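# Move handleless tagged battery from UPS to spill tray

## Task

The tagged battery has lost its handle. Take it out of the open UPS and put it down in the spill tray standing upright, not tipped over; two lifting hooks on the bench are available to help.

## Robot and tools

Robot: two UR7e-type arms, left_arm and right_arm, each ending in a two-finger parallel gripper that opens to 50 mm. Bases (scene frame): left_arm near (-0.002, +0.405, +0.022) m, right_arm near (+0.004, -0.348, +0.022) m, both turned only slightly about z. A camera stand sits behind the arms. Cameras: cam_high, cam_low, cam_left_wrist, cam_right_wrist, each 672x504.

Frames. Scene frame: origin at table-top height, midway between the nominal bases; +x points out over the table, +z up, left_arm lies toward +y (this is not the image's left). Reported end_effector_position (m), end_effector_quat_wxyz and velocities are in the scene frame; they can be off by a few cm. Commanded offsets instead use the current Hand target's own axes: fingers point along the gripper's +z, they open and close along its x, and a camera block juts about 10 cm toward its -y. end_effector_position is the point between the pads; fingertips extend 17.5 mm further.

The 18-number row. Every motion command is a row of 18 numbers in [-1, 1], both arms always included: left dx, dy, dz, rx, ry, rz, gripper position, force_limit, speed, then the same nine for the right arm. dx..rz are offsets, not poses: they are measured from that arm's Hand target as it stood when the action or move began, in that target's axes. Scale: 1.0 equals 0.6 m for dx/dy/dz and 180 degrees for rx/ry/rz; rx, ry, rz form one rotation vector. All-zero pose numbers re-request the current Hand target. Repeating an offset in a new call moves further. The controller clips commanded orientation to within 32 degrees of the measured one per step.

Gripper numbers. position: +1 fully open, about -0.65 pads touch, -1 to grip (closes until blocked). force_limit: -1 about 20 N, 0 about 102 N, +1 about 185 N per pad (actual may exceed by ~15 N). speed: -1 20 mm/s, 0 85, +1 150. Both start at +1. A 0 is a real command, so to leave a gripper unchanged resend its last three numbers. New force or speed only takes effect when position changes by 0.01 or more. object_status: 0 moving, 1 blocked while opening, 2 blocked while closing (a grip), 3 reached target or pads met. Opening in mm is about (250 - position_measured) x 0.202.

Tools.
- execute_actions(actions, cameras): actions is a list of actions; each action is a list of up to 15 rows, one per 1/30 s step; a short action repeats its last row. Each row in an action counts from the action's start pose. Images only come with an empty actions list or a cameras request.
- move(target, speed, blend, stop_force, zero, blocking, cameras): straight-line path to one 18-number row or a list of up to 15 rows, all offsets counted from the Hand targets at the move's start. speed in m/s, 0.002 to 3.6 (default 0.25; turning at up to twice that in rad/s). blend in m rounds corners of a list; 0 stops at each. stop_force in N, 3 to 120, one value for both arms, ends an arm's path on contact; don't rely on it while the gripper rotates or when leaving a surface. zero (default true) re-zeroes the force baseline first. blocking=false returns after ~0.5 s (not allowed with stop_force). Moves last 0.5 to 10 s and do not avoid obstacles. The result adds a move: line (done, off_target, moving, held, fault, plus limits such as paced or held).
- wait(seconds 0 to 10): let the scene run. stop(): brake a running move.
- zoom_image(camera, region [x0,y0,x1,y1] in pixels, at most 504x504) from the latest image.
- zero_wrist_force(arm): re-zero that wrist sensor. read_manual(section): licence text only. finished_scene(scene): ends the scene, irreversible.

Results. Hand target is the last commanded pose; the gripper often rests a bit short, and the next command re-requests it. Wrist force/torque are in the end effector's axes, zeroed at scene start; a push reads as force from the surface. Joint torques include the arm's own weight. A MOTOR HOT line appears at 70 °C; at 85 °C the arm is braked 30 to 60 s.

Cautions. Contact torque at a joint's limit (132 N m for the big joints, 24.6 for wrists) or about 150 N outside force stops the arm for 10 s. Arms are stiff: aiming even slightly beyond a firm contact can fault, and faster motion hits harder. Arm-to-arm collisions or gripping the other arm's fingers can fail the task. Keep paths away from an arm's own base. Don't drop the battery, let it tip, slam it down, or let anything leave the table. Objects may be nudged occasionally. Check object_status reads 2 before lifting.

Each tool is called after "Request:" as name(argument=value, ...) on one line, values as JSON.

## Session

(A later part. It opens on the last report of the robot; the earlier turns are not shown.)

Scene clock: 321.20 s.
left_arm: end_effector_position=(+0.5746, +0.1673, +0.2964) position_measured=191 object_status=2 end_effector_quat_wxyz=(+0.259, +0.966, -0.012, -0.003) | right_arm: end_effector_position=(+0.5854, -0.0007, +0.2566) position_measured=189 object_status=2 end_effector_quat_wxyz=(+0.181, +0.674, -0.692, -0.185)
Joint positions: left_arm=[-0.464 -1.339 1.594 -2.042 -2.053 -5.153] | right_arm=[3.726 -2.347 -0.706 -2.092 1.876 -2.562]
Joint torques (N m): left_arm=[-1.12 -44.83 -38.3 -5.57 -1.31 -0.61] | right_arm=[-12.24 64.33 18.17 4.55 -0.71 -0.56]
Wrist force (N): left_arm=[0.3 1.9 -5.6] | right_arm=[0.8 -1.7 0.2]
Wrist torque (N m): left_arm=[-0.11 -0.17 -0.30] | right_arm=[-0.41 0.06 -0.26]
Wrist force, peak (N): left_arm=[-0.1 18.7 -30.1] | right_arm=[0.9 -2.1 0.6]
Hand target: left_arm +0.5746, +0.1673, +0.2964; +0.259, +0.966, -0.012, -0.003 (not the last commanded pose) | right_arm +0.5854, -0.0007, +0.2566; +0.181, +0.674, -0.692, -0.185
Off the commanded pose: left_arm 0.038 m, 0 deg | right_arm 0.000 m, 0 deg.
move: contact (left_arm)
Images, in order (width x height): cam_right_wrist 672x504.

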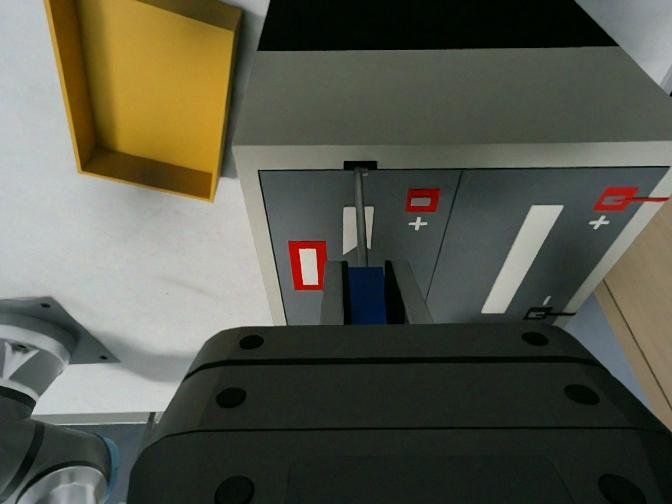

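Request:
move(target=[[0,-0.0027,-0.0053,0,0,0,-1,0,-0.5,0,0,0,0,0,0,-1,0,-0.5]], speed=0.03)

Request:
move(target=[[0,-0.0316,0.0548,0,0,0,-1,0,-0.5,0,0,0,0,0,0,-1,0,-0.5]], speed=0.03, stop_force=6, cameras=["cam_right_wrist"])

Request:
zoom_image(camera="cam_right_wrist", region=[300, 120, 440, 260])

Scene clock: 335.73 s.
left_arm: end_effector_position=(+0.5746, +0.1704, +0.2984) position_measured=191 object_status=2 end_effector_quat_wxyz=(+0.259, +0.966, -0.012, -0.003) | right_arm: end_effector_position=(+0.5854, -0.0007, +0.2566) position_measured=189 object_status=2 end_effector_quat_wxyz=(+0.181, +0.674, -0.692, -0.185)
Joint positions: left_arm=[-0.459 -1.341 1.592 -2.034 -2.054 -5.147] | right_arm=[3.726 -2.347 -0.706 -2.092 1.876 -2.562]
Joint torques (N m): left_arm=[-0.16 -44.27 -37.79 -3.08 -1.98 1.58] | right_arm=[-12.58 63.58 18.17 4.52 -0.66 -0.14]
Wrist force (N): left_arm=[1.0 -1.3 -0.5] | right_arm=[0.7 -1.8 0.2]
Wrist torque (N m): left_arm=[-0.15 -0.11 -0.29] | right_arm=[-0.41 0.06 -0.26]
Wrist force, peak (N): left_arm=[0.3 2.3 -5.7] | right_arm=[0.7 -2.1 0.6]
Hand target: left_arm +0.5746, +0.1703, +0.2984; +0.259, +0.966, -0.012, -0.003 | right_arm +0.5854, -0.0007, +0.2566; +0.181, +0.674, -0.692, -0.185
Off the commanded pose: left_arm 0.000 m, 0 deg | right_arm 0.000 m, 0 deg.
move: done

Scene clock: 338.10 s.
left_arm: end_effector_position=(+0.5746, +0.1702, +0.2604) position_measured=191 object_status=2 end_effector_quat_wxyz=(+0.259, +0.966, -0.012, -0.003) | right_arm: end_effector_position=(+0.5854, -0.0007, +0.2566) position_measured=189 object_status=2 end_effector_quat_wxyz=(+0.181, +0.674, -0.692, -0.185)
Joint positions: left_arm=[-0.459 -1.315 1.66 -2.128 -2.054 -5.148] | right_arm=[3.726 -2.347 -0.706 -2.092 1.876 -2.562]
Joint torques (N m): left_arm=[-5.5 -49.04 -41.14 -1.38 0.22 -2.88] | right_arm=[-11.49 63.57 18.59 4.5 -0.73 0.05]
Wrist force (N): left_arm=[0.7 -0.7 0.6] | right_arm=[0.7 -1.9 0.5]
Wrist torque (N m): left_arm=[-0.16 -0.09 -0.27] | right_arm=[-0.42 0.06 -0.27]
Wrist force, peak (N): left_arm=[1.1 -0.5 -1.7] | right_arm=[0.8 -2.1 0.5]
Hand target: left_arm +0.5746, +0.1702, +0.2604; +0.259, +0.966, -0.012, -0.003 | right_arm +0.5854, -0.0007, +0.2566; +0.181, +0.674, -0.692, -0.185
Off the commanded pose: left_arm 0.000 m, 0 deg | right_arm 0.000 m, 0 deg.
move: done
Images, in order (width x height): cam_right_wrist 672x504.

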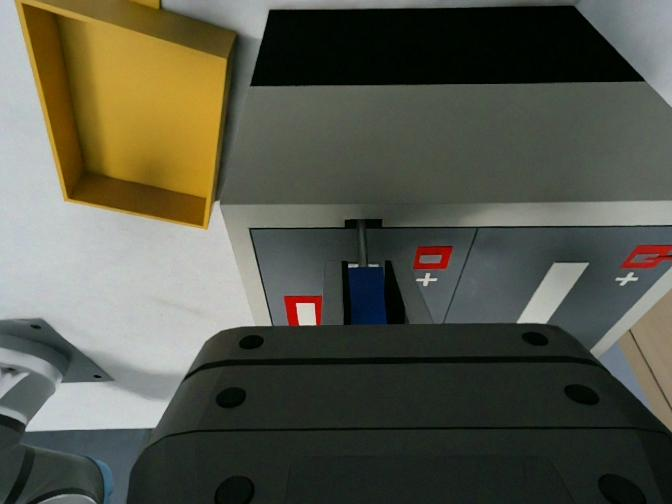

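Scaled by 3.600 from the camera's 672x504 image, which has a finer 960x720 frame.

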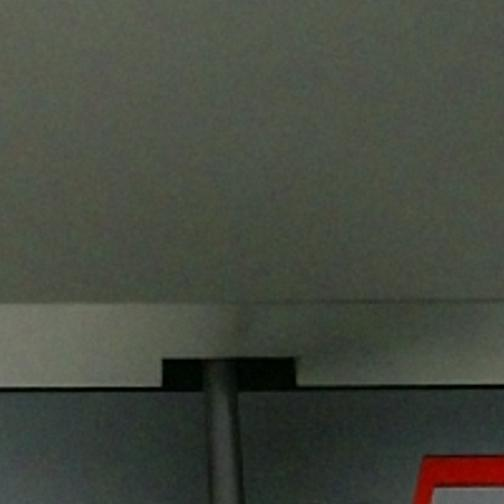

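Request:
move(target=[[0.0118,0.0017,-0.001,0,-0.0625,0.1083,-1,0,-0.5,0,0,0,0,0,0,-1,0,-0.5],[0.0222,0.0065,0.0018,0,-0.125,0.2165,-1,0,-0.5,0,0,0,0,0,0,-1,0,-0.5],[0.0297,0.0143,0.0063,0,-0.1875,0.3248,-1,0,-0.5,0,0,0,0,0,0,-1,0,-0.5],[0.0333,0.024,0.0118,0,-0.25,0.433,-1,0,-0.5,0,0,0,0,0,0,-1,0,-0.5]], speed=0.25, cameras=["all"])

Request:
zoom_image(camera="cam_right_wrist", region=[260, 120, 440, 300])

Scene clock: 361.60 s.
left_arm: end_effector_position=(+0.5881, +0.1656, +0.2614) position_measured=191 object_status=2 end_effector_quat_wxyz=(+0.237, +0.883, -0.392, -0.105) | right_arm: end_effector_position=(+0.5854, -0.0007, +0.2566) position_measured=189 object_status=2 end_effector_quat_wxyz=(+0.181, +0.674, -0.692, -0.185)
Joint positions: left_arm=[-0.461 -1.07 1.195 -1.462 -2.045 -4.229] | right_arm=[3.726 -2.347 -0.706 -2.092 1.876 -2.562]
Joint torques (N m): left_arm=[8.04 -60.42 -13.66 -4.93 -1.63 -2.97] | right_arm=[-11.93 63.83 18.17 4.66 -0.75 0.55]
Wrist force (N): left_arm=[2.5 0.3 -0.6] | right_arm=[0.7 -1.6 0.1]
Wrist torque (N m): left_arm=[-0.23 -0.02 -0.18] | right_arm=[-0.40 0.07 -0.26]
Wrist force, peak (N): left_arm=[4.3 0.4 1.4] | right_arm=[0.8 -2.1 0.5]
Hand target: left_arm +0.5881, +0.1656, +0.2614; +0.237, +0.883, -0.392, -0.105 (not the last commanded pose) | right_arm +0.5854, -0.0007, +0.2566; +0.181, +0.674, -0.692, -0.185
Off the commanded pose: left_arm 0.013 m, 44 deg | right_arm 0.000 m, 0 deg.
move: held (left_arm; a check stopped the path); path passed 2 of 4 targets; limits=held
pose unreachable (left arm): on one or more control steps of this call, first in action 0 (counted from 0), this arm could not follow its commanded pose, so it was not sent that pose on those steps. It may still have moved: this result reports where it is.
cause: moving toward the commanded pose would bring a part of the arm too close to another arm (a part of this arm just beyond joint 3 (elbow) and a part of the right arm just beyond its joint 3 (elbow), along the way the arms are being sent, or toward where that arm still pushes).

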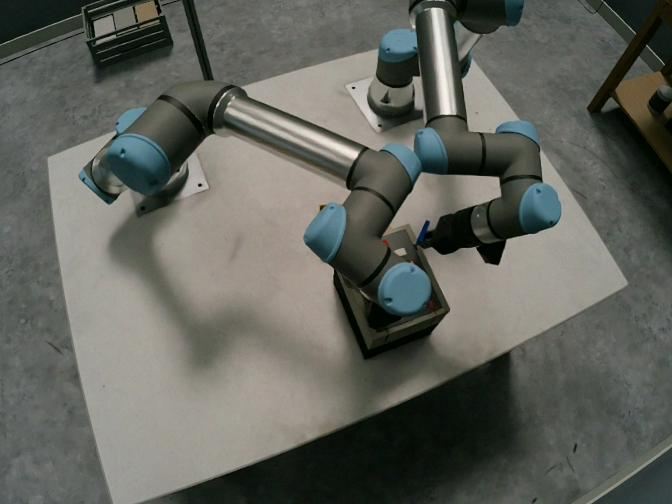

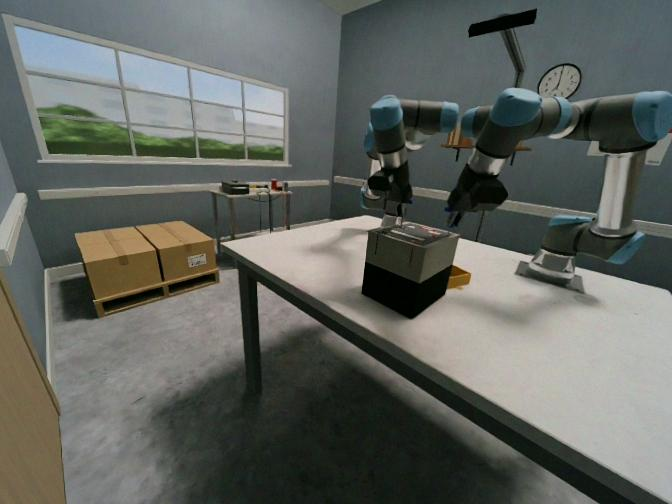

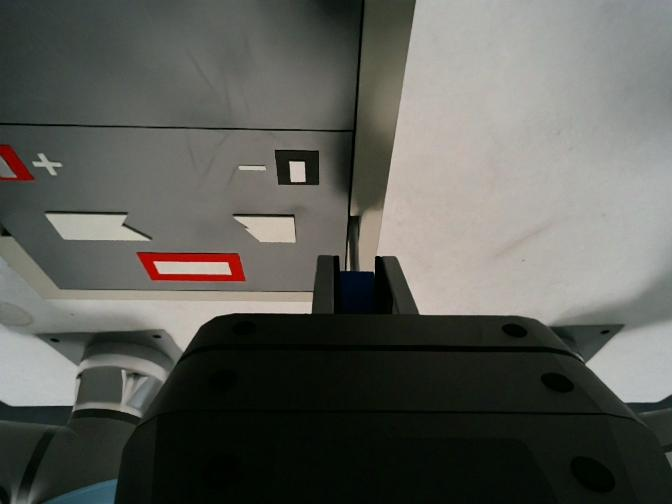

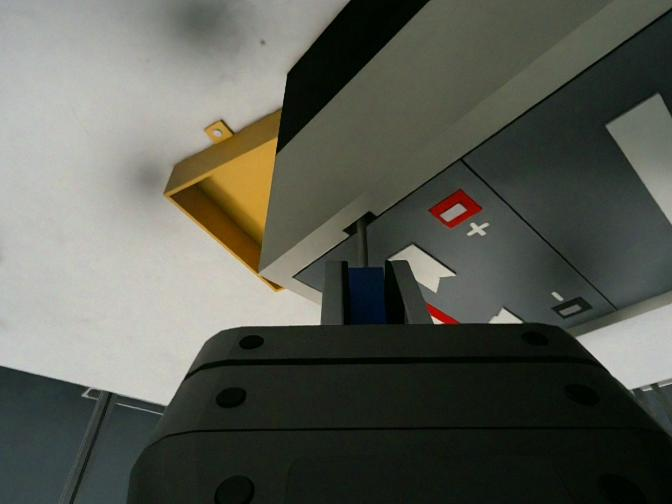

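Scaled by 2.800 from the camera's 672x504 image, which has a finer 960x720 frame.

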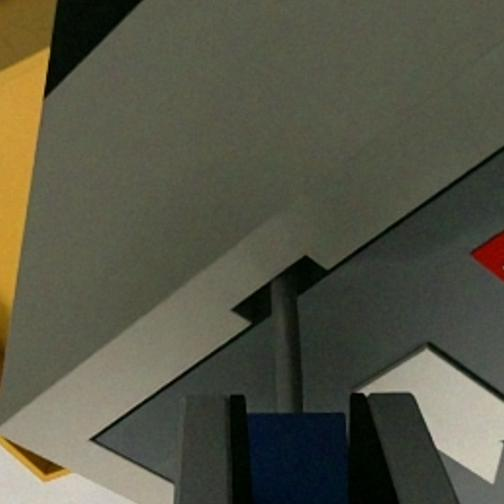

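Request:
move(target=[[0,0,0,0,0,0,-1,0,-0.5,0,-0.0013,0.0022,0,0,0,-1,0,-0.5],[0,0,0,0,0,0,-1,0,-0.5,0,-0.0013,0.0022,0,0,0,-0.1,0,-0.9]], speed=0.05, cameras=["all"])

Request:
zoom_image(camera="cam_left_wrist", region=[260, 170, 440, 320])

Request:
zoom_image(camera="cam_high", region=[320, 200, 470, 340])

Scene clock: 424.67 s.
left_arm: end_effector_position=(+0.5881, +0.1656, +0.2614) position_measured=191 object_status=2 end_effector_quat_wxyz=(+0.237, +0.883, -0.392, -0.105) | right_arm: end_effector_position=(+0.5854, -0.0007, +0.2551) position_measured=167 object_status=3 end_effector_quat_wxyz=(+0.181, +0.674, -0.692, -0.185)
Joint positions: left_arm=[-0.461 -1.07 1.195 -1.462 -2.045 -4.229] | right_arm=[3.726 -2.346 -0.711 -2.088 1.876 -2.562]
Joint torques (N m): left_arm=[9.46 -60.81 -13.39 -0.37 -1.16 -3.1] | right_arm=[-10.26 42.49 27.78 2.57 -0.86 0.05]
Wrist force (N): left_arm=[3.4 -0.4 0.9] | right_arm=[0.2 -1.5 -0.1]
Wrist torque (N m): left_arm=[-0.21 0.07 -0.16] | right_arm=[-0.42 0.05 -0.27]
Wrist force, peak (N): left_arm=[3.7 -0.5 1.1] | right_arm=[1.5 6.5 -13.0]
Hand target: left_arm +0.5881, +0.1656, +0.2614; +0.237, +0.883, -0.392, -0.105 | right_arm +0.5854, -0.0007, +0.2551; +0.181, +0.674, -0.692, -0.185
Off the commanded pose: left_arm 0.000 m, 0 deg | right_arm 0.000 m, 0 deg.
move: done

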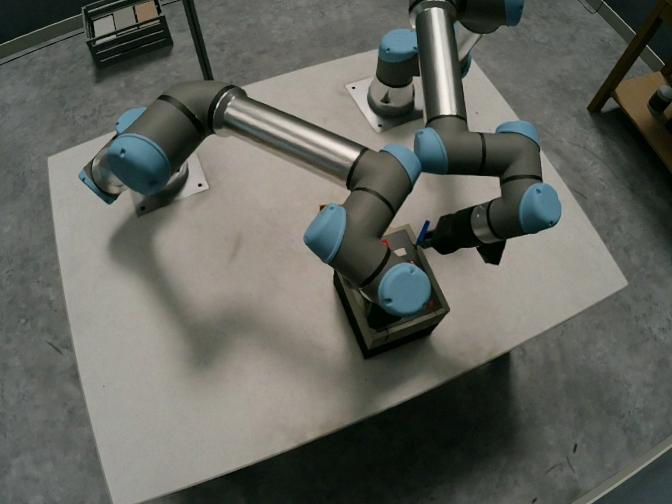

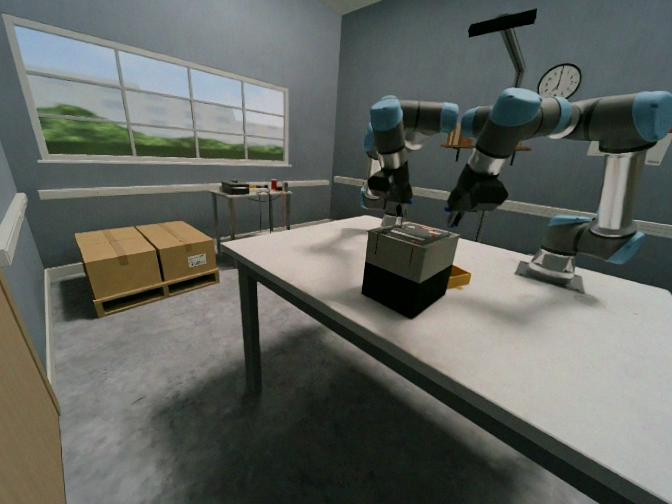

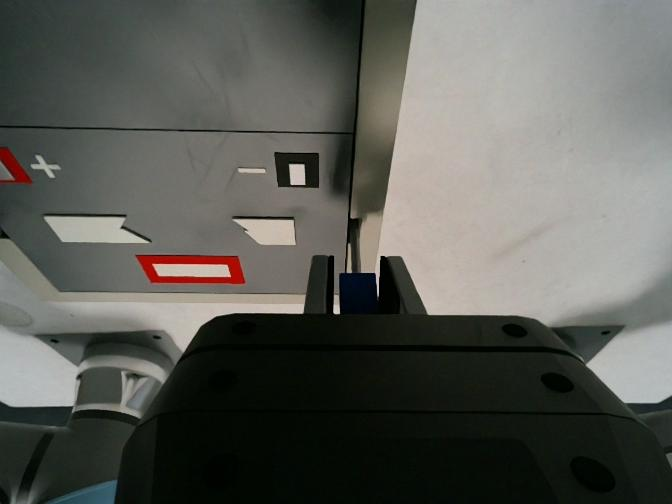

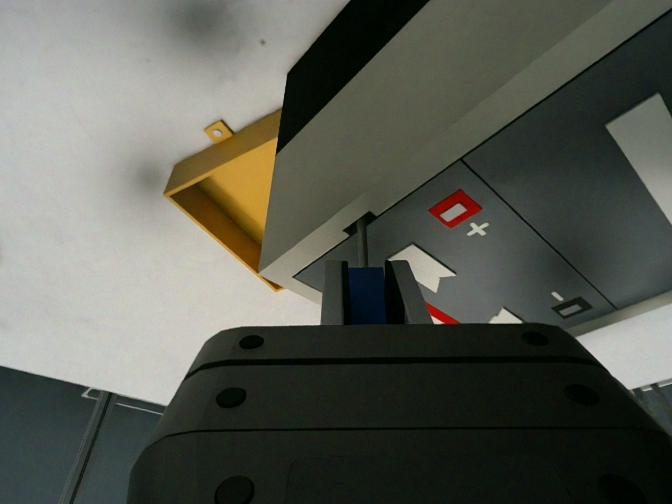

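Scaled by 2.800 from the camera's 672x504 image, which has a finer 960x720 frame.

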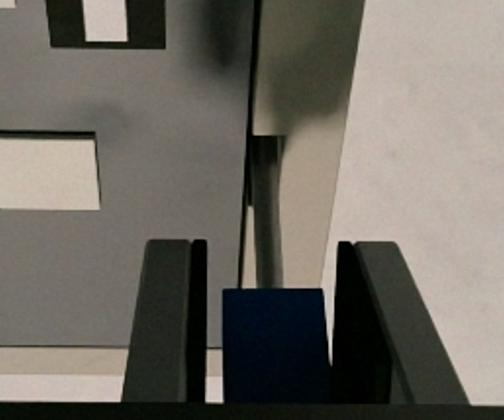

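Scaled by 3.360 from the camera's 672x504 image, which has a finer 960x720 frame.

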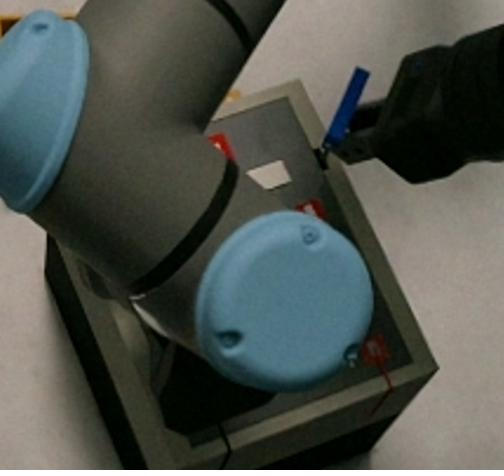

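Request:
move(target=[[0,0,0,0,0,0,-1,0,-0.5,0,0,0,0,0,0,1,0,-0.5],[0,0,0,0,0,0,-1,0,-0.5,0,-0.1155,-0.0667,0,0,0,1,0,-0.5]], speed=0.12, cameras=["cam_left_wrist","cam_high"])

Request:
zoom_image(camera="cam_left_wrist", region=[220, 100, 480, 320])

Request:
zoom_image(camera="cam_high", region=[320, 200, 470, 340])

Scene clock: 434.93 s.
left_arm: end_effector_position=(+0.5881, +0.1656, +0.2614) position_measured=191 object_status=2 end_effector_quat_wxyz=(+0.237, +0.883, -0.392, -0.105) | right_arm: end_effector_position=(+0.6643, -0.0033, +0.2546) position_measured=3 object_status=3 end_effector_quat_wxyz=(+0.153, +0.675, -0.699, -0.179)
Joint positions: left_arm=[-0.461 -1.07 1.195 -1.462 -2.045 -4.229] | right_arm=[3.668 -2.699 -0.035 -2.366 1.854 -2.599]
Joint torques (N m): left_arm=[10.06 -59.88 -13.61 -0.2 -0.73 -2.9] | right_arm=[12.72 50.94 20.21 0.95 2.84 -1.39]
Wrist force (N): left_arm=[3.5 -0.3 0.6] | right_arm=[0.0 -1.2 -0.2]
Wrist torque (N m): left_arm=[-0.21 0.06 -0.16] | right_arm=[-0.36 0.05 -0.27]
Wrist force, peak (N): left_arm=[3.7 -0.9 1.0] | right_arm=[1.3 -2.6 -1.5]
Hand target: left_arm +0.5881, +0.1656, +0.2614; +0.237, +0.883, -0.392, -0.105 | right_arm +0.6654, -0.0028, +0.2551; +0.181, +0.674, -0.692, -0.185
Off the commanded pose: left_arm 0.000 m, 0 deg | right_arm 0.001 m, 3 deg.
elbow stopped short (right arm): the move would have taken joint 3 (elbow) straighter than the controller allows.
move: off_target (right_arm)
Images, in order (width x height): cam_high 672x504, cam_left_wrist 672x504.

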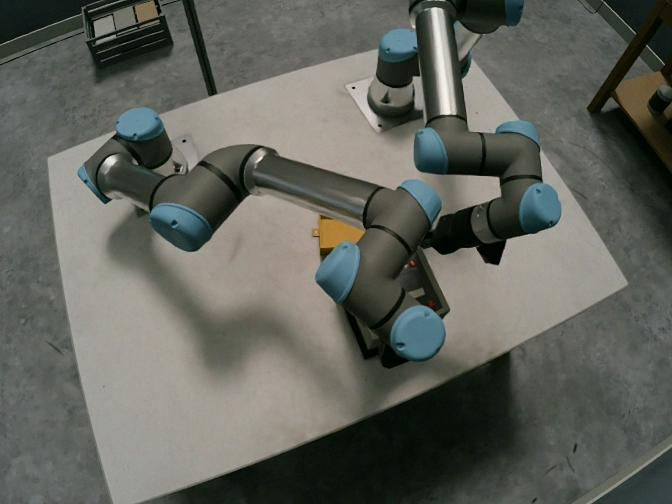

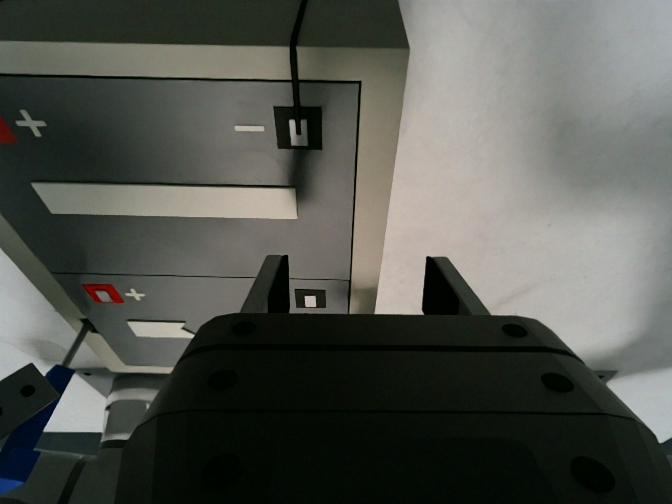

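Scaled by 1.938 from the camera's 672x504 image, which has a finer 960x720 frame.

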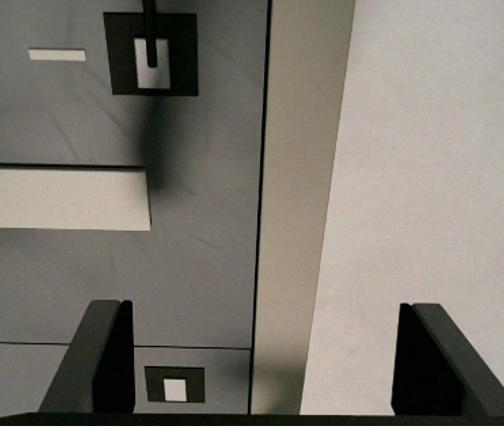

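Scaled by 3.360 from the camera's 672x504 image, which has a finer 960x720 frame.

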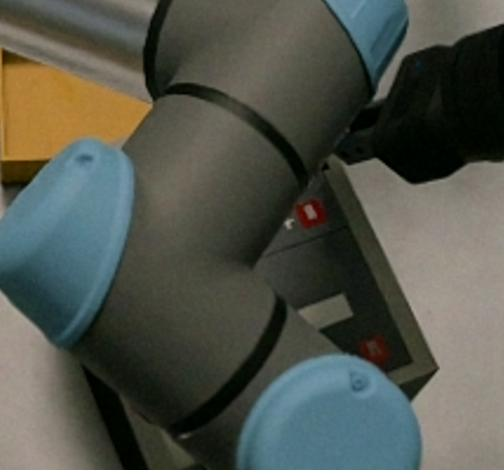

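Request:
move(target=[[0,0,0,0,0,0,-1,0,-0.5,0.23,0.0977,-0.0302,0,-0.125,0.2165,1,0,-0.5],[0,0,0,0,0,0,-1,0,-0.5,0.3342,0.2648,0.0085,0,-0.25,0.433,1,0,-0.5],[0,0,0,0,0,0,-1,0,-0.5,0.2082,0.3385,0.0703,0,-0.375,0.6495,1,0,-0.5],[0,0,0,0,0,0,-1,0,-0.5,-0.0048,0.3367,0.0887,0,-0.5,0.866,1,0,-0.5]], speed=0.4, blend=[0.04,0.04,0.04,0], cameras=["all"])

Request:
zoom_image(camera="cam_left_wrist", region=[220, 100, 480, 320])

Scene clock: 462.93 s.
left_arm: end_effector_position=(+0.5881, +0.1656, +0.2614) position_measured=191 object_status=2 end_effector_quat_wxyz=(+0.237, +0.883, -0.392, -0.105) | right_arm: end_effector_position=(+0.4640, +0.0055, +0.3101) position_measured=3 object_status=3 end_effector_quat_wxyz=(+0.186, +0.692, +0.674, +0.180)
Joint positions: left_arm=[-0.461 -1.07 1.195 -1.462 -2.045 -4.229] | right_arm=[4.207 -1.552 -1.845 -1.075 1.102 1.069]
Joint torques (N m): left_arm=[9.49 -59.92 -12.71 -0.38 -0.17 -2.98] | right_arm=[-10.52 22.21 32.04 2.09 -0.54 2.03]
Wrist force (N): left_arm=[3.4 -0.5 0.7] | right_arm=[0.1 -1.2 -0.1]
Wrist torque (N m): left_arm=[-0.24 0.08 -0.16] | right_arm=[-0.36 0.06 -0.23]
Wrist force, peak (N): left_arm=[3.9 -0.6 0.9] | right_arm=[0.5 -2.8 -1.1]
Hand target: left_arm +0.5881, +0.1656, +0.2614; +0.237, +0.883, -0.392, -0.105 | right_arm +0.4640, +0.0054, +0.3101; +0.186, +0.692, +0.674, +0.180
Off the commanded pose: left_arm 0.000 m, 0 deg | right_arm 0.000 m, 0 deg.
move: done

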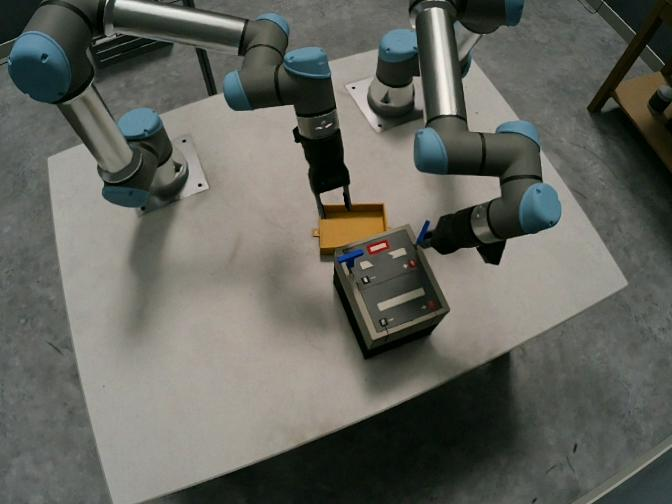

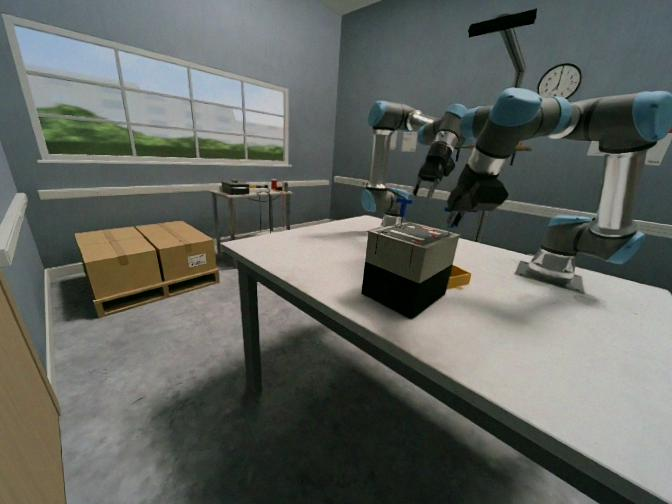

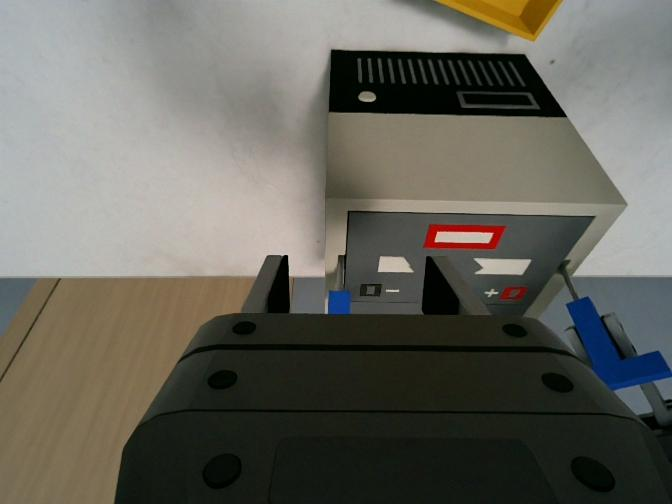

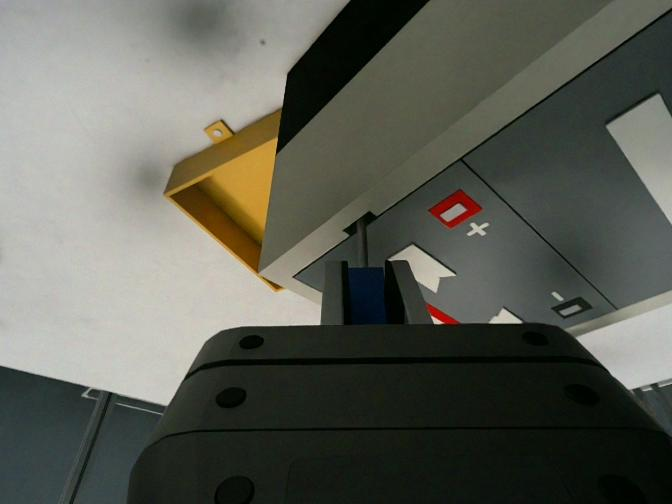

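Scaled by 1.938 from the camera's 672x504 image, which has a finer 960x720 frame.

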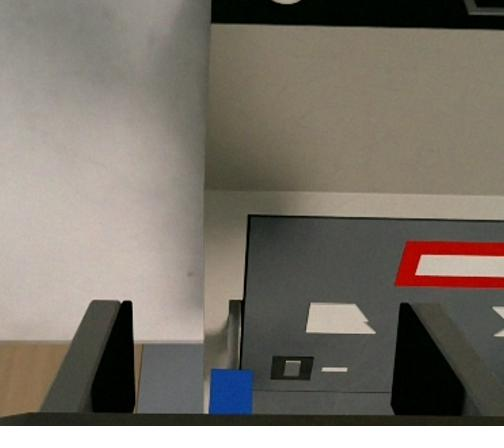

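Request:
move(target=[[0,0,0,0,0,0,-1,0,-0.5,-0.0117,-0.0458,0.0794,0,0,0,1,0,-0.5],[0,0,0,0,0,0,-1,0,-0.5,-0.0117,0.0845,0.1547,0,0,0,1,0,-0.5]], speed=[0.3,0.06], stop_force=6, cameras=["cam_left_wrist","cam_high"])

Request:
zoom_image(camera="cam_left_wrist", region=[220, 100, 480, 320])

Request:
zoom_image(camera="cam_high", region=[280, 160, 470, 340])

Scene clock: 483.17 s.
left_arm: end_effector_position=(+0.5881, +0.1656, +0.2614) position_measured=191 object_status=2 end_effector_quat_wxyz=(+0.237, +0.883, -0.392, -0.105) | right_arm: end_effector_position=(+0.5541, -0.0040, +0.2550) position_measured=3 object_status=3 end_effector_quat_wxyz=(+0.186, +0.692, +0.674, +0.180)
Joint positions: left_arm=[-0.461 -1.07 1.195 -1.462 -2.045 -4.229] | right_arm=[4.043 -1.747 -1.801 -0.849 1.147 0.895]
Joint torques (N m): left_arm=[9.73 -60.13 -13.45 -0.19 0.05 -2.93] | right_arm=[12.3 41.8 20.36 1.16 -3.09 0.7]
Wrist force (N): left_arm=[3.7 -0.1 0.4] | right_arm=[-0.1 -1.1 -0.2]
Wrist torque (N m): left_arm=[-0.20 0.03 -0.16] | right_arm=[-0.35 0.07 -0.27]
Wrist force, peak (N): left_arm=[3.7 -0.7 1.0] | right_arm=[-0.6 -4.1 3.1]
Hand target: left_arm +0.5881, +0.1656, +0.2614; +0.237, +0.883, -0.392, -0.105 | right_arm +0.5541, -0.0040, +0.2550; +0.186, +0.692, +0.674, +0.180
Off the commanded pose: left_arm 0.000 m, 0 deg | right_arm 0.000 m, 0 deg.
move: done
Images, in order (width x height): cam_high 672x504, cam_left_wrist 672x504.

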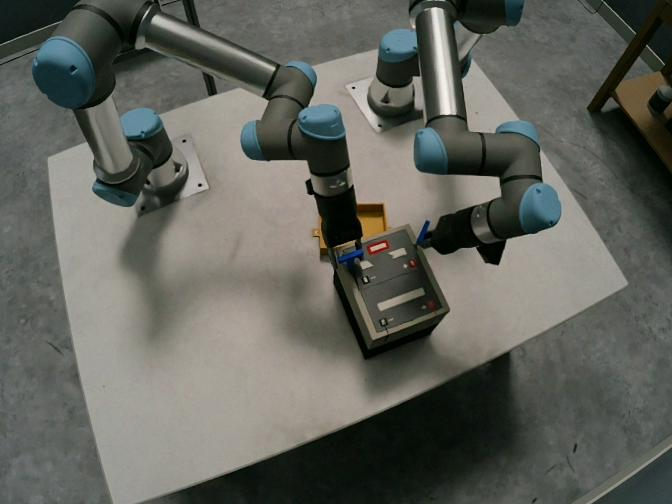

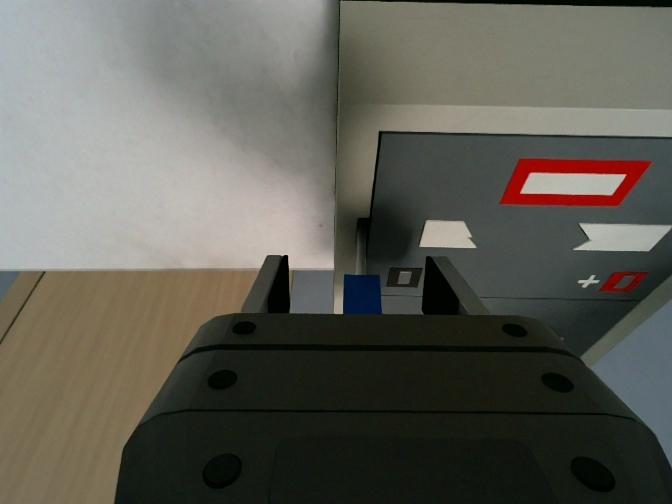

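Scaled by 1.938 from the camera's 672x504 image, which has a finer 960x720 frame.

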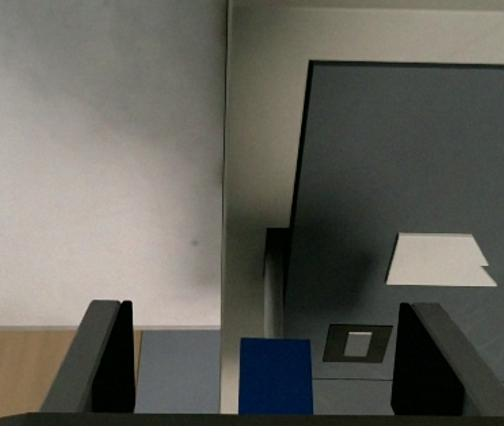

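Scaled by 2.653 from the camera's 672x504 image, which has a finer 960x720 frame.

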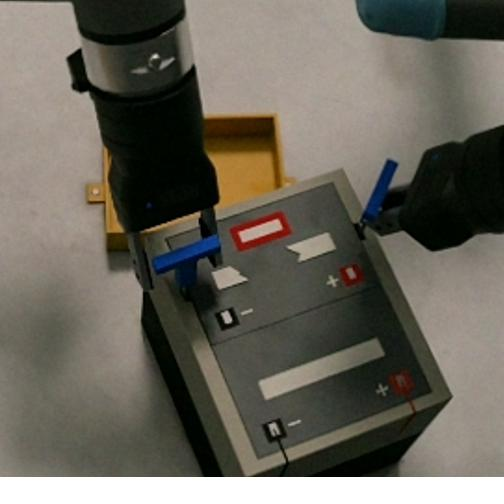

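Request:
move(target=[[0,0,0,0,0,0,-1,0,-0.5,0,0,0,0,0,0,-1,0,-0.5],[0.011,0.0005,0.0003,0,-0.0583,0.101,-1,0,-0.5,0,0.0006,-0.0011,0,0,0,-1,0,-0.5],[0.0215,0.005,0.003,0,-0.1211,0.2098,-1,0,-0.5,0,0.0013,-0.0022,0,0,0,-1,0,-0.5]], speed=0.2, cameras=["all"])

Request:
zoom_image(camera="cam_left_wrist", region=[260, 160, 440, 320])

Request:
zoom_image(camera="cam_right_wrist", region=[260, 160, 440, 320])

Scene clock: 498.50 s.
left_arm: end_effector_position=(+0.5942, +0.1536, +0.2614) position_measured=191 object_status=2 end_effector_quat_wxyz=(+0.181, +0.674, -0.692, -0.185) | right_arm: end_effector_position=(+0.5541, -0.0040, +0.2566) position_measured=191 object_status=2 end_effector_quat_wxyz=(+0.186, +0.692, +0.674, +0.180)
Joint positions: left_arm=[-0.563 -0.861 0.8 -1.039 -1.807 -3.57] | right_arm=[4.043 -1.745 -1.798 -0.853 1.147 0.895]
Joint torques (N m): left_arm=[5.59 -67.78 -12.73 -4.52 -1.06 -0.45] | right_arm=[-29.78 62.23 40.27 3.45 -13.66 -0.03]
Wrist force (N): left_arm=[-1.0 -1.3 -0.8] | right_arm=[40.9 -21.6 42.4]
Wrist torque (N m): left_arm=[-0.16 -0.33 -0.23] | right_arm=[-0.25 0.56 -0.51]
Wrist force, peak (N): left_arm=[5.3 8.7 -2.0] | right_arm=[49.1 -18.6 59.2]
Hand target: left_arm +0.5941, +0.1537, +0.2614; +0.181, +0.674, -0.692, -0.185 | right_arm +0.5541, -0.0040, +0.2566; +0.186, +0.692, +0.674, +0.180
Off the commanded pose: left_arm 0.000 m, 0 deg | right_arm 0.000 m, 0 deg.
move: done

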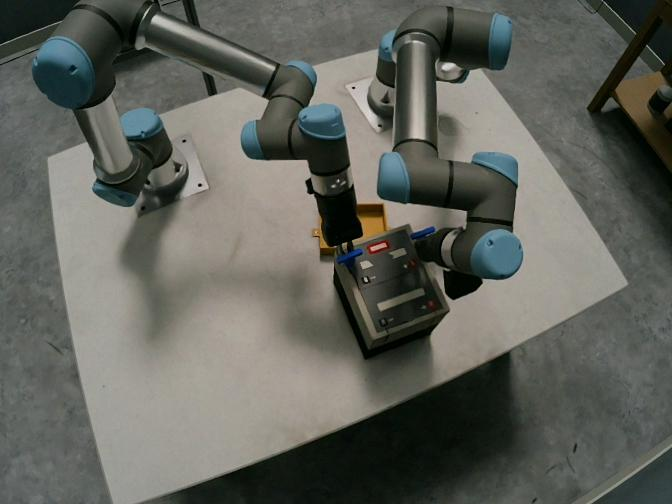

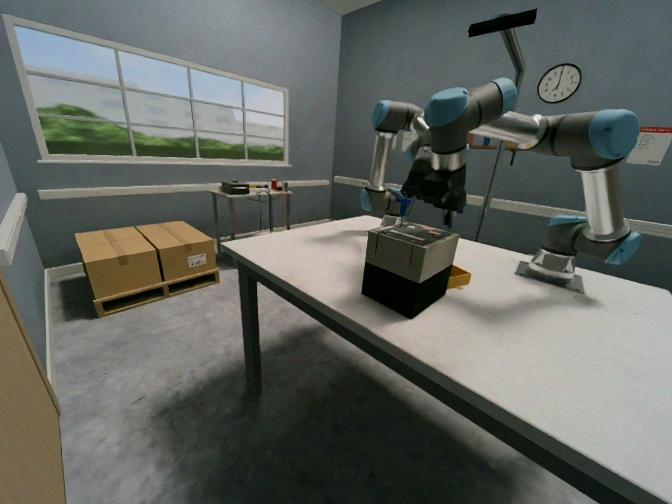

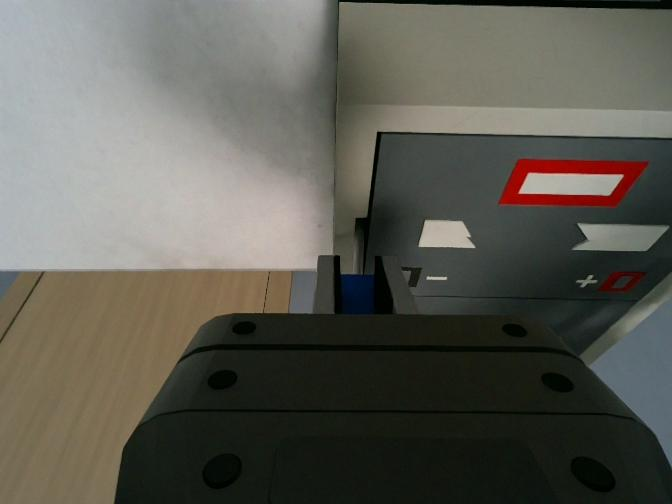

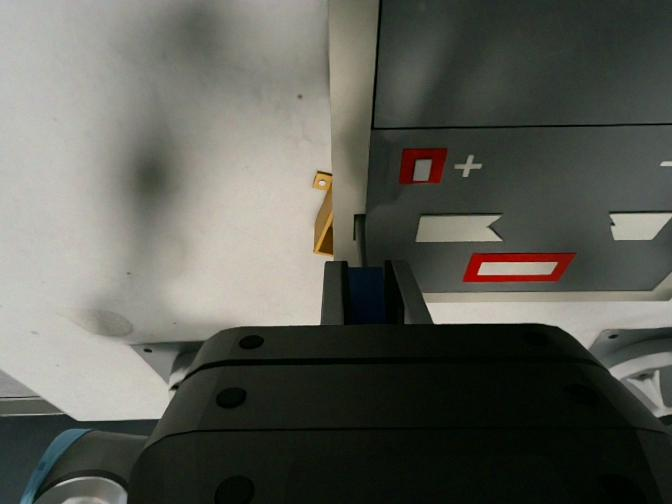

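Scaled by 2.800 from the camera's 672x504 image, which has a finer 960x720 frame.

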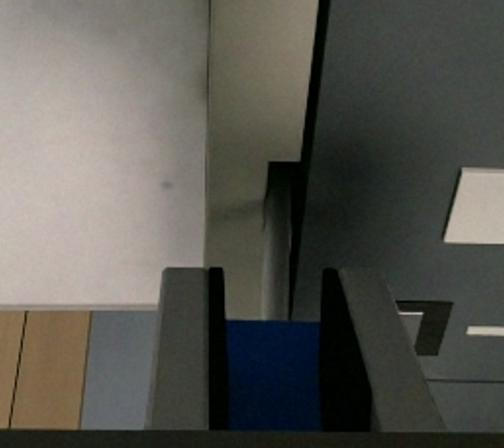

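Scaled by 2.800 from the camera's 672x504 image, which has a finer 960x720 frame.

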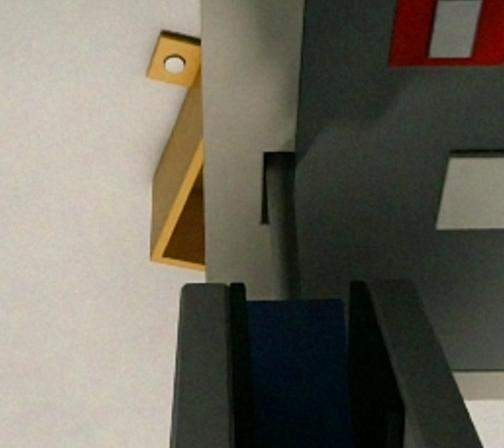

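Request:
move(target=[0,0,0,0,0,0,-1,0,-0.5,0.0042,0,0,0,0,0,-1,0,-0.5], speed=0.02)

Scene clock: 505.70 s.
left_arm: end_effector_position=(+0.5941, +0.1537, +0.2614) position_measured=191 object_status=2 end_effector_quat_wxyz=(+0.181, +0.674, -0.692, -0.185) | right_arm: end_effector_position=(+0.5542, -0.0015, +0.2566) position_measured=191 object_status=2 end_effector_quat_wxyz=(+0.186, +0.692, +0.674, +0.180)
Joint positions: left_arm=[-0.563 -0.861 0.8 -1.039 -1.807 -3.57] | right_arm=[4.046 -1.749 -1.793 -0.855 1.146 0.898]
Joint torques (N m): left_arm=[7.38 -68.11 -13.12 -4.51 0.04 2.41] | right_arm=[10.25 23.48 26.83 1.76 1.13 1.32]
Wrist force (N): left_arm=[-0.3 -2.0 0.0] | right_arm=[0.0 -1.6 0.4]
Wrist torque (N m): left_arm=[-0.19 -0.20 -0.20] | right_arm=[-0.37 0.05 -0.27]
Wrist force, peak (N): left_arm=[-0.4 -2.5 0.4] | right_arm=[41.1 -22.1 42.7]
Hand target: left_arm +0.5941, +0.1537, +0.2614; +0.181, +0.674, -0.692, -0.185 | right_arm +0.5542, -0.0015, +0.2566; +0.186, +0.692, +0.674, +0.180
Off the commanded pose: left_arm 0.000 m, 0 deg | right_arm 0.000 m, 0 deg.
move: done

Request:
move(target=[0.005,0,0,0,0,0,-1,0,-0.5,0.005,0,0,0,0,0,-1,0,-0.5], speed=0.01, stop_force=4)

Request:
move(target=[0,0.0183,-0.0318,0,0,0,-1,0,-0.5,0,0.0183,-0.0318,0,0,0,-1,0,-0.5], speed=0.015, stop_force=8, cameras=["cam_left_wrist","cam_right_wrist"])

Scene clock: 520.50 s.
left_arm: end_effector_position=(+0.5941, +0.1524, +0.2614) position_measured=191 object_status=2 end_effector_quat_wxyz=(+0.181, +0.674, -0.692, -0.185) | right_arm: end_effector_position=(+0.5542, +0.0004, +0.2566) position_measured=191 object_status=2 end_effector_quat_wxyz=(+0.186, +0.692, +0.674, +0.180)
Joint positions: left_arm=[-0.565 -0.859 0.798 -1.038 -1.808 -3.571] | right_arm=[4.048 -1.752 -1.79 -0.857 1.146 0.9]
Joint torques (N m): left_arm=[4.9 -68.5 -13.69 -5.15 -0.97 2.93] | right_arm=[-11.3 42.74 21.23 7.35 1.57 -1.55]
Wrist force (N): left_arm=[-4.2 -1.4 -0.1] | right_arm=[-2.5 -2.4 1.5]
Wrist torque (N m): left_arm=[-0.18 -0.46 -0.27] | right_arm=[-0.37 -0.18 -0.33]
Wrist force, peak (N): left_arm=[-8.3 -0.1 -3.1] | right_arm=[-4.0 -0.5 -1.9]
Hand target: left_arm +0.5941, +0.1524, +0.2614; +0.181, +0.674, -0.692, -0.185 (not the last commanded pose) | right_arm +0.5542, +0.0004, +0.2566; +0.186, +0.692, +0.674, +0.180 (not the last commanded pose)
Off the commanded pose: left_arm 0.002 m, 0 deg | right_arm 0.001 m, 0 deg.
move: contact (left_arm, right_arm)

Scene clock: 522.37 s.
left_arm: end_effector_position=(+0.5941, +0.1524, +0.2730) position_measured=191 object_status=2 end_effector_quat_wxyz=(+0.181, +0.674, -0.692, -0.185) | right_arm: end_effector_position=(+0.5542, +0.0004, +0.2685) position_measured=191 object_status=2 end_effector_quat_wxyz=(+0.186, +0.692, +0.674, +0.180)
Joint positions: left_arm=[-0.565 -0.857 0.763 -1.006 -1.808 -3.571] | right_arm=[4.048 -1.741 -1.77 -0.887 1.146 0.9]
Joint torques (N m): left_arm=[4.85 -71.05 -14.55 -3.96 -2.79 2.41] | right_arm=[-5.6 24.4 24.25 4.36 -3.35 -0.19]
Wrist force (N): left_arm=[-2.5 -4.7 2.7] | right_arm=[-3.9 -6.0 6.4]
Wrist torque (N m): left_arm=[-0.20 -0.37 -0.27] | right_arm=[-0.33 -0.24 -0.37]
Wrist force, peak (N): left_arm=[-1.5 -13.9 15.5] | right_arm=[-3.0 -11.2 15.3]
Hand target: left_arm +0.5941, +0.1524, +0.2730; +0.181, +0.674, -0.692, -0.185 (not the last commanded pose) | right_arm +0.5542, +0.0004, +0.2685; +0.186, +0.692, +0.674, +0.180 (not the last commanded pose)
Off the commanded pose: left_arm 0.010 m, 0 deg | right_arm 0.010 m, 0 deg.
move: contact (left_arm, right_arm)
Images, in order (width x height): cam_left_wrist 672x504, cam_right_wrist 672x504.

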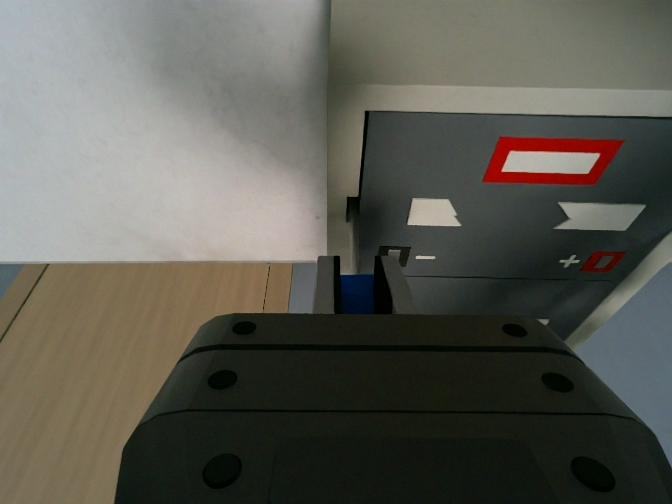

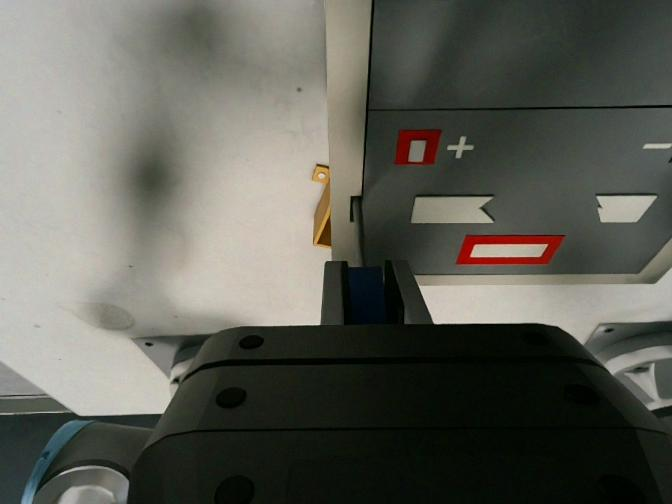

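Request:
move(target=[0,0.05,-0.0866,0,0,0,-1,0,-0.5,0,0.05,-0.0866,0,0,0,-1,0,-0.5], speed=0.04, cameras=["cam_left_wrist","cam_right_wrist","cam_high"])

Scene clock: 532.20 s.
left_arm: end_effector_position=(+0.5941, +0.1525, +0.3329) position_measured=191 object_status=2 end_effector_quat_wxyz=(+0.181, +0.674, -0.692, -0.185) | right_arm: end_effector_position=(+0.5542, +0.0005, +0.3287) position_measured=191 object_status=2 end_effector_quat_wxyz=(+0.186, +0.692, +0.674, +0.180)
Joint positions: left_arm=[-0.565 -0.813 0.531 -0.818 -1.808 -3.571] | right_arm=[4.048 -1.7 -1.658 -1.04 1.146 0.9]
Joint torques (N m): left_arm=[5.67 -79.61 -19.1 -4.31 -1.36 -0.17] | right_arm=[14.15 29.68 30.6 10.55 -3.83 1.24]
Wrist force (N): left_arm=[-2.8 -13.0 15.8] | right_arm=[-3.9 -11.4 15.3]
Wrist torque (N m): left_arm=[-0.47 -0.49 -0.31] | right_arm=[-0.28 -0.28 -0.40]
Wrist force, peak (N): left_arm=[-0.8 -16.4 18.5] | right_arm=[-2.4 -11.8 16.8]
Hand target: left_arm +0.5941, +0.1525, +0.3330; +0.181, +0.674, -0.692, -0.185 | right_arm +0.5542, +0.0005, +0.3285; +0.186, +0.692, +0.674, +0.180
Off the commanded pose: left_arm 0.000 m, 0 deg | right_arm 0.000 m, 0 deg.
move: done
Images, in order (width x height): cam_high 672x504, cam_left_wrist 672x504, cam_right_wrist 672x504.

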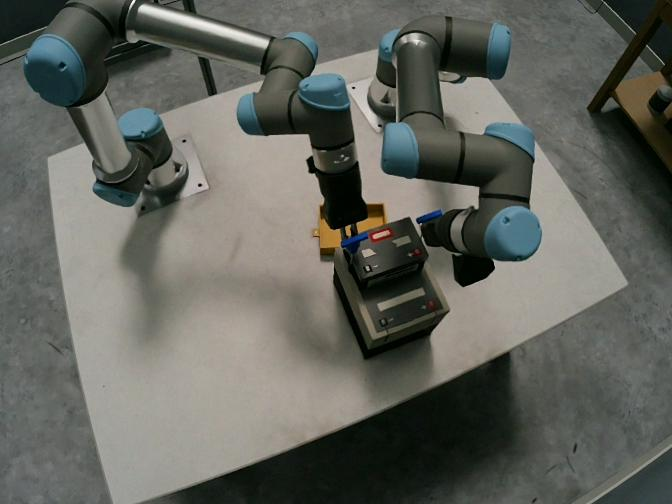

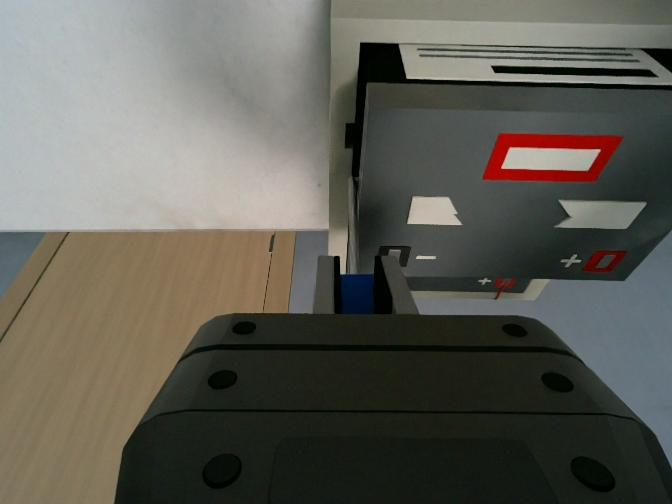

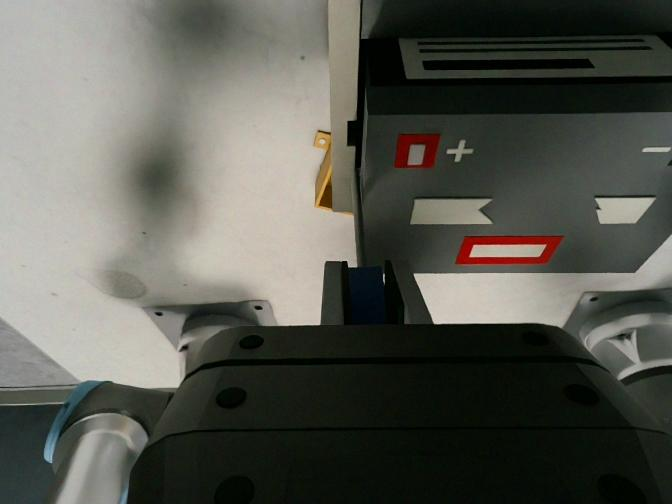

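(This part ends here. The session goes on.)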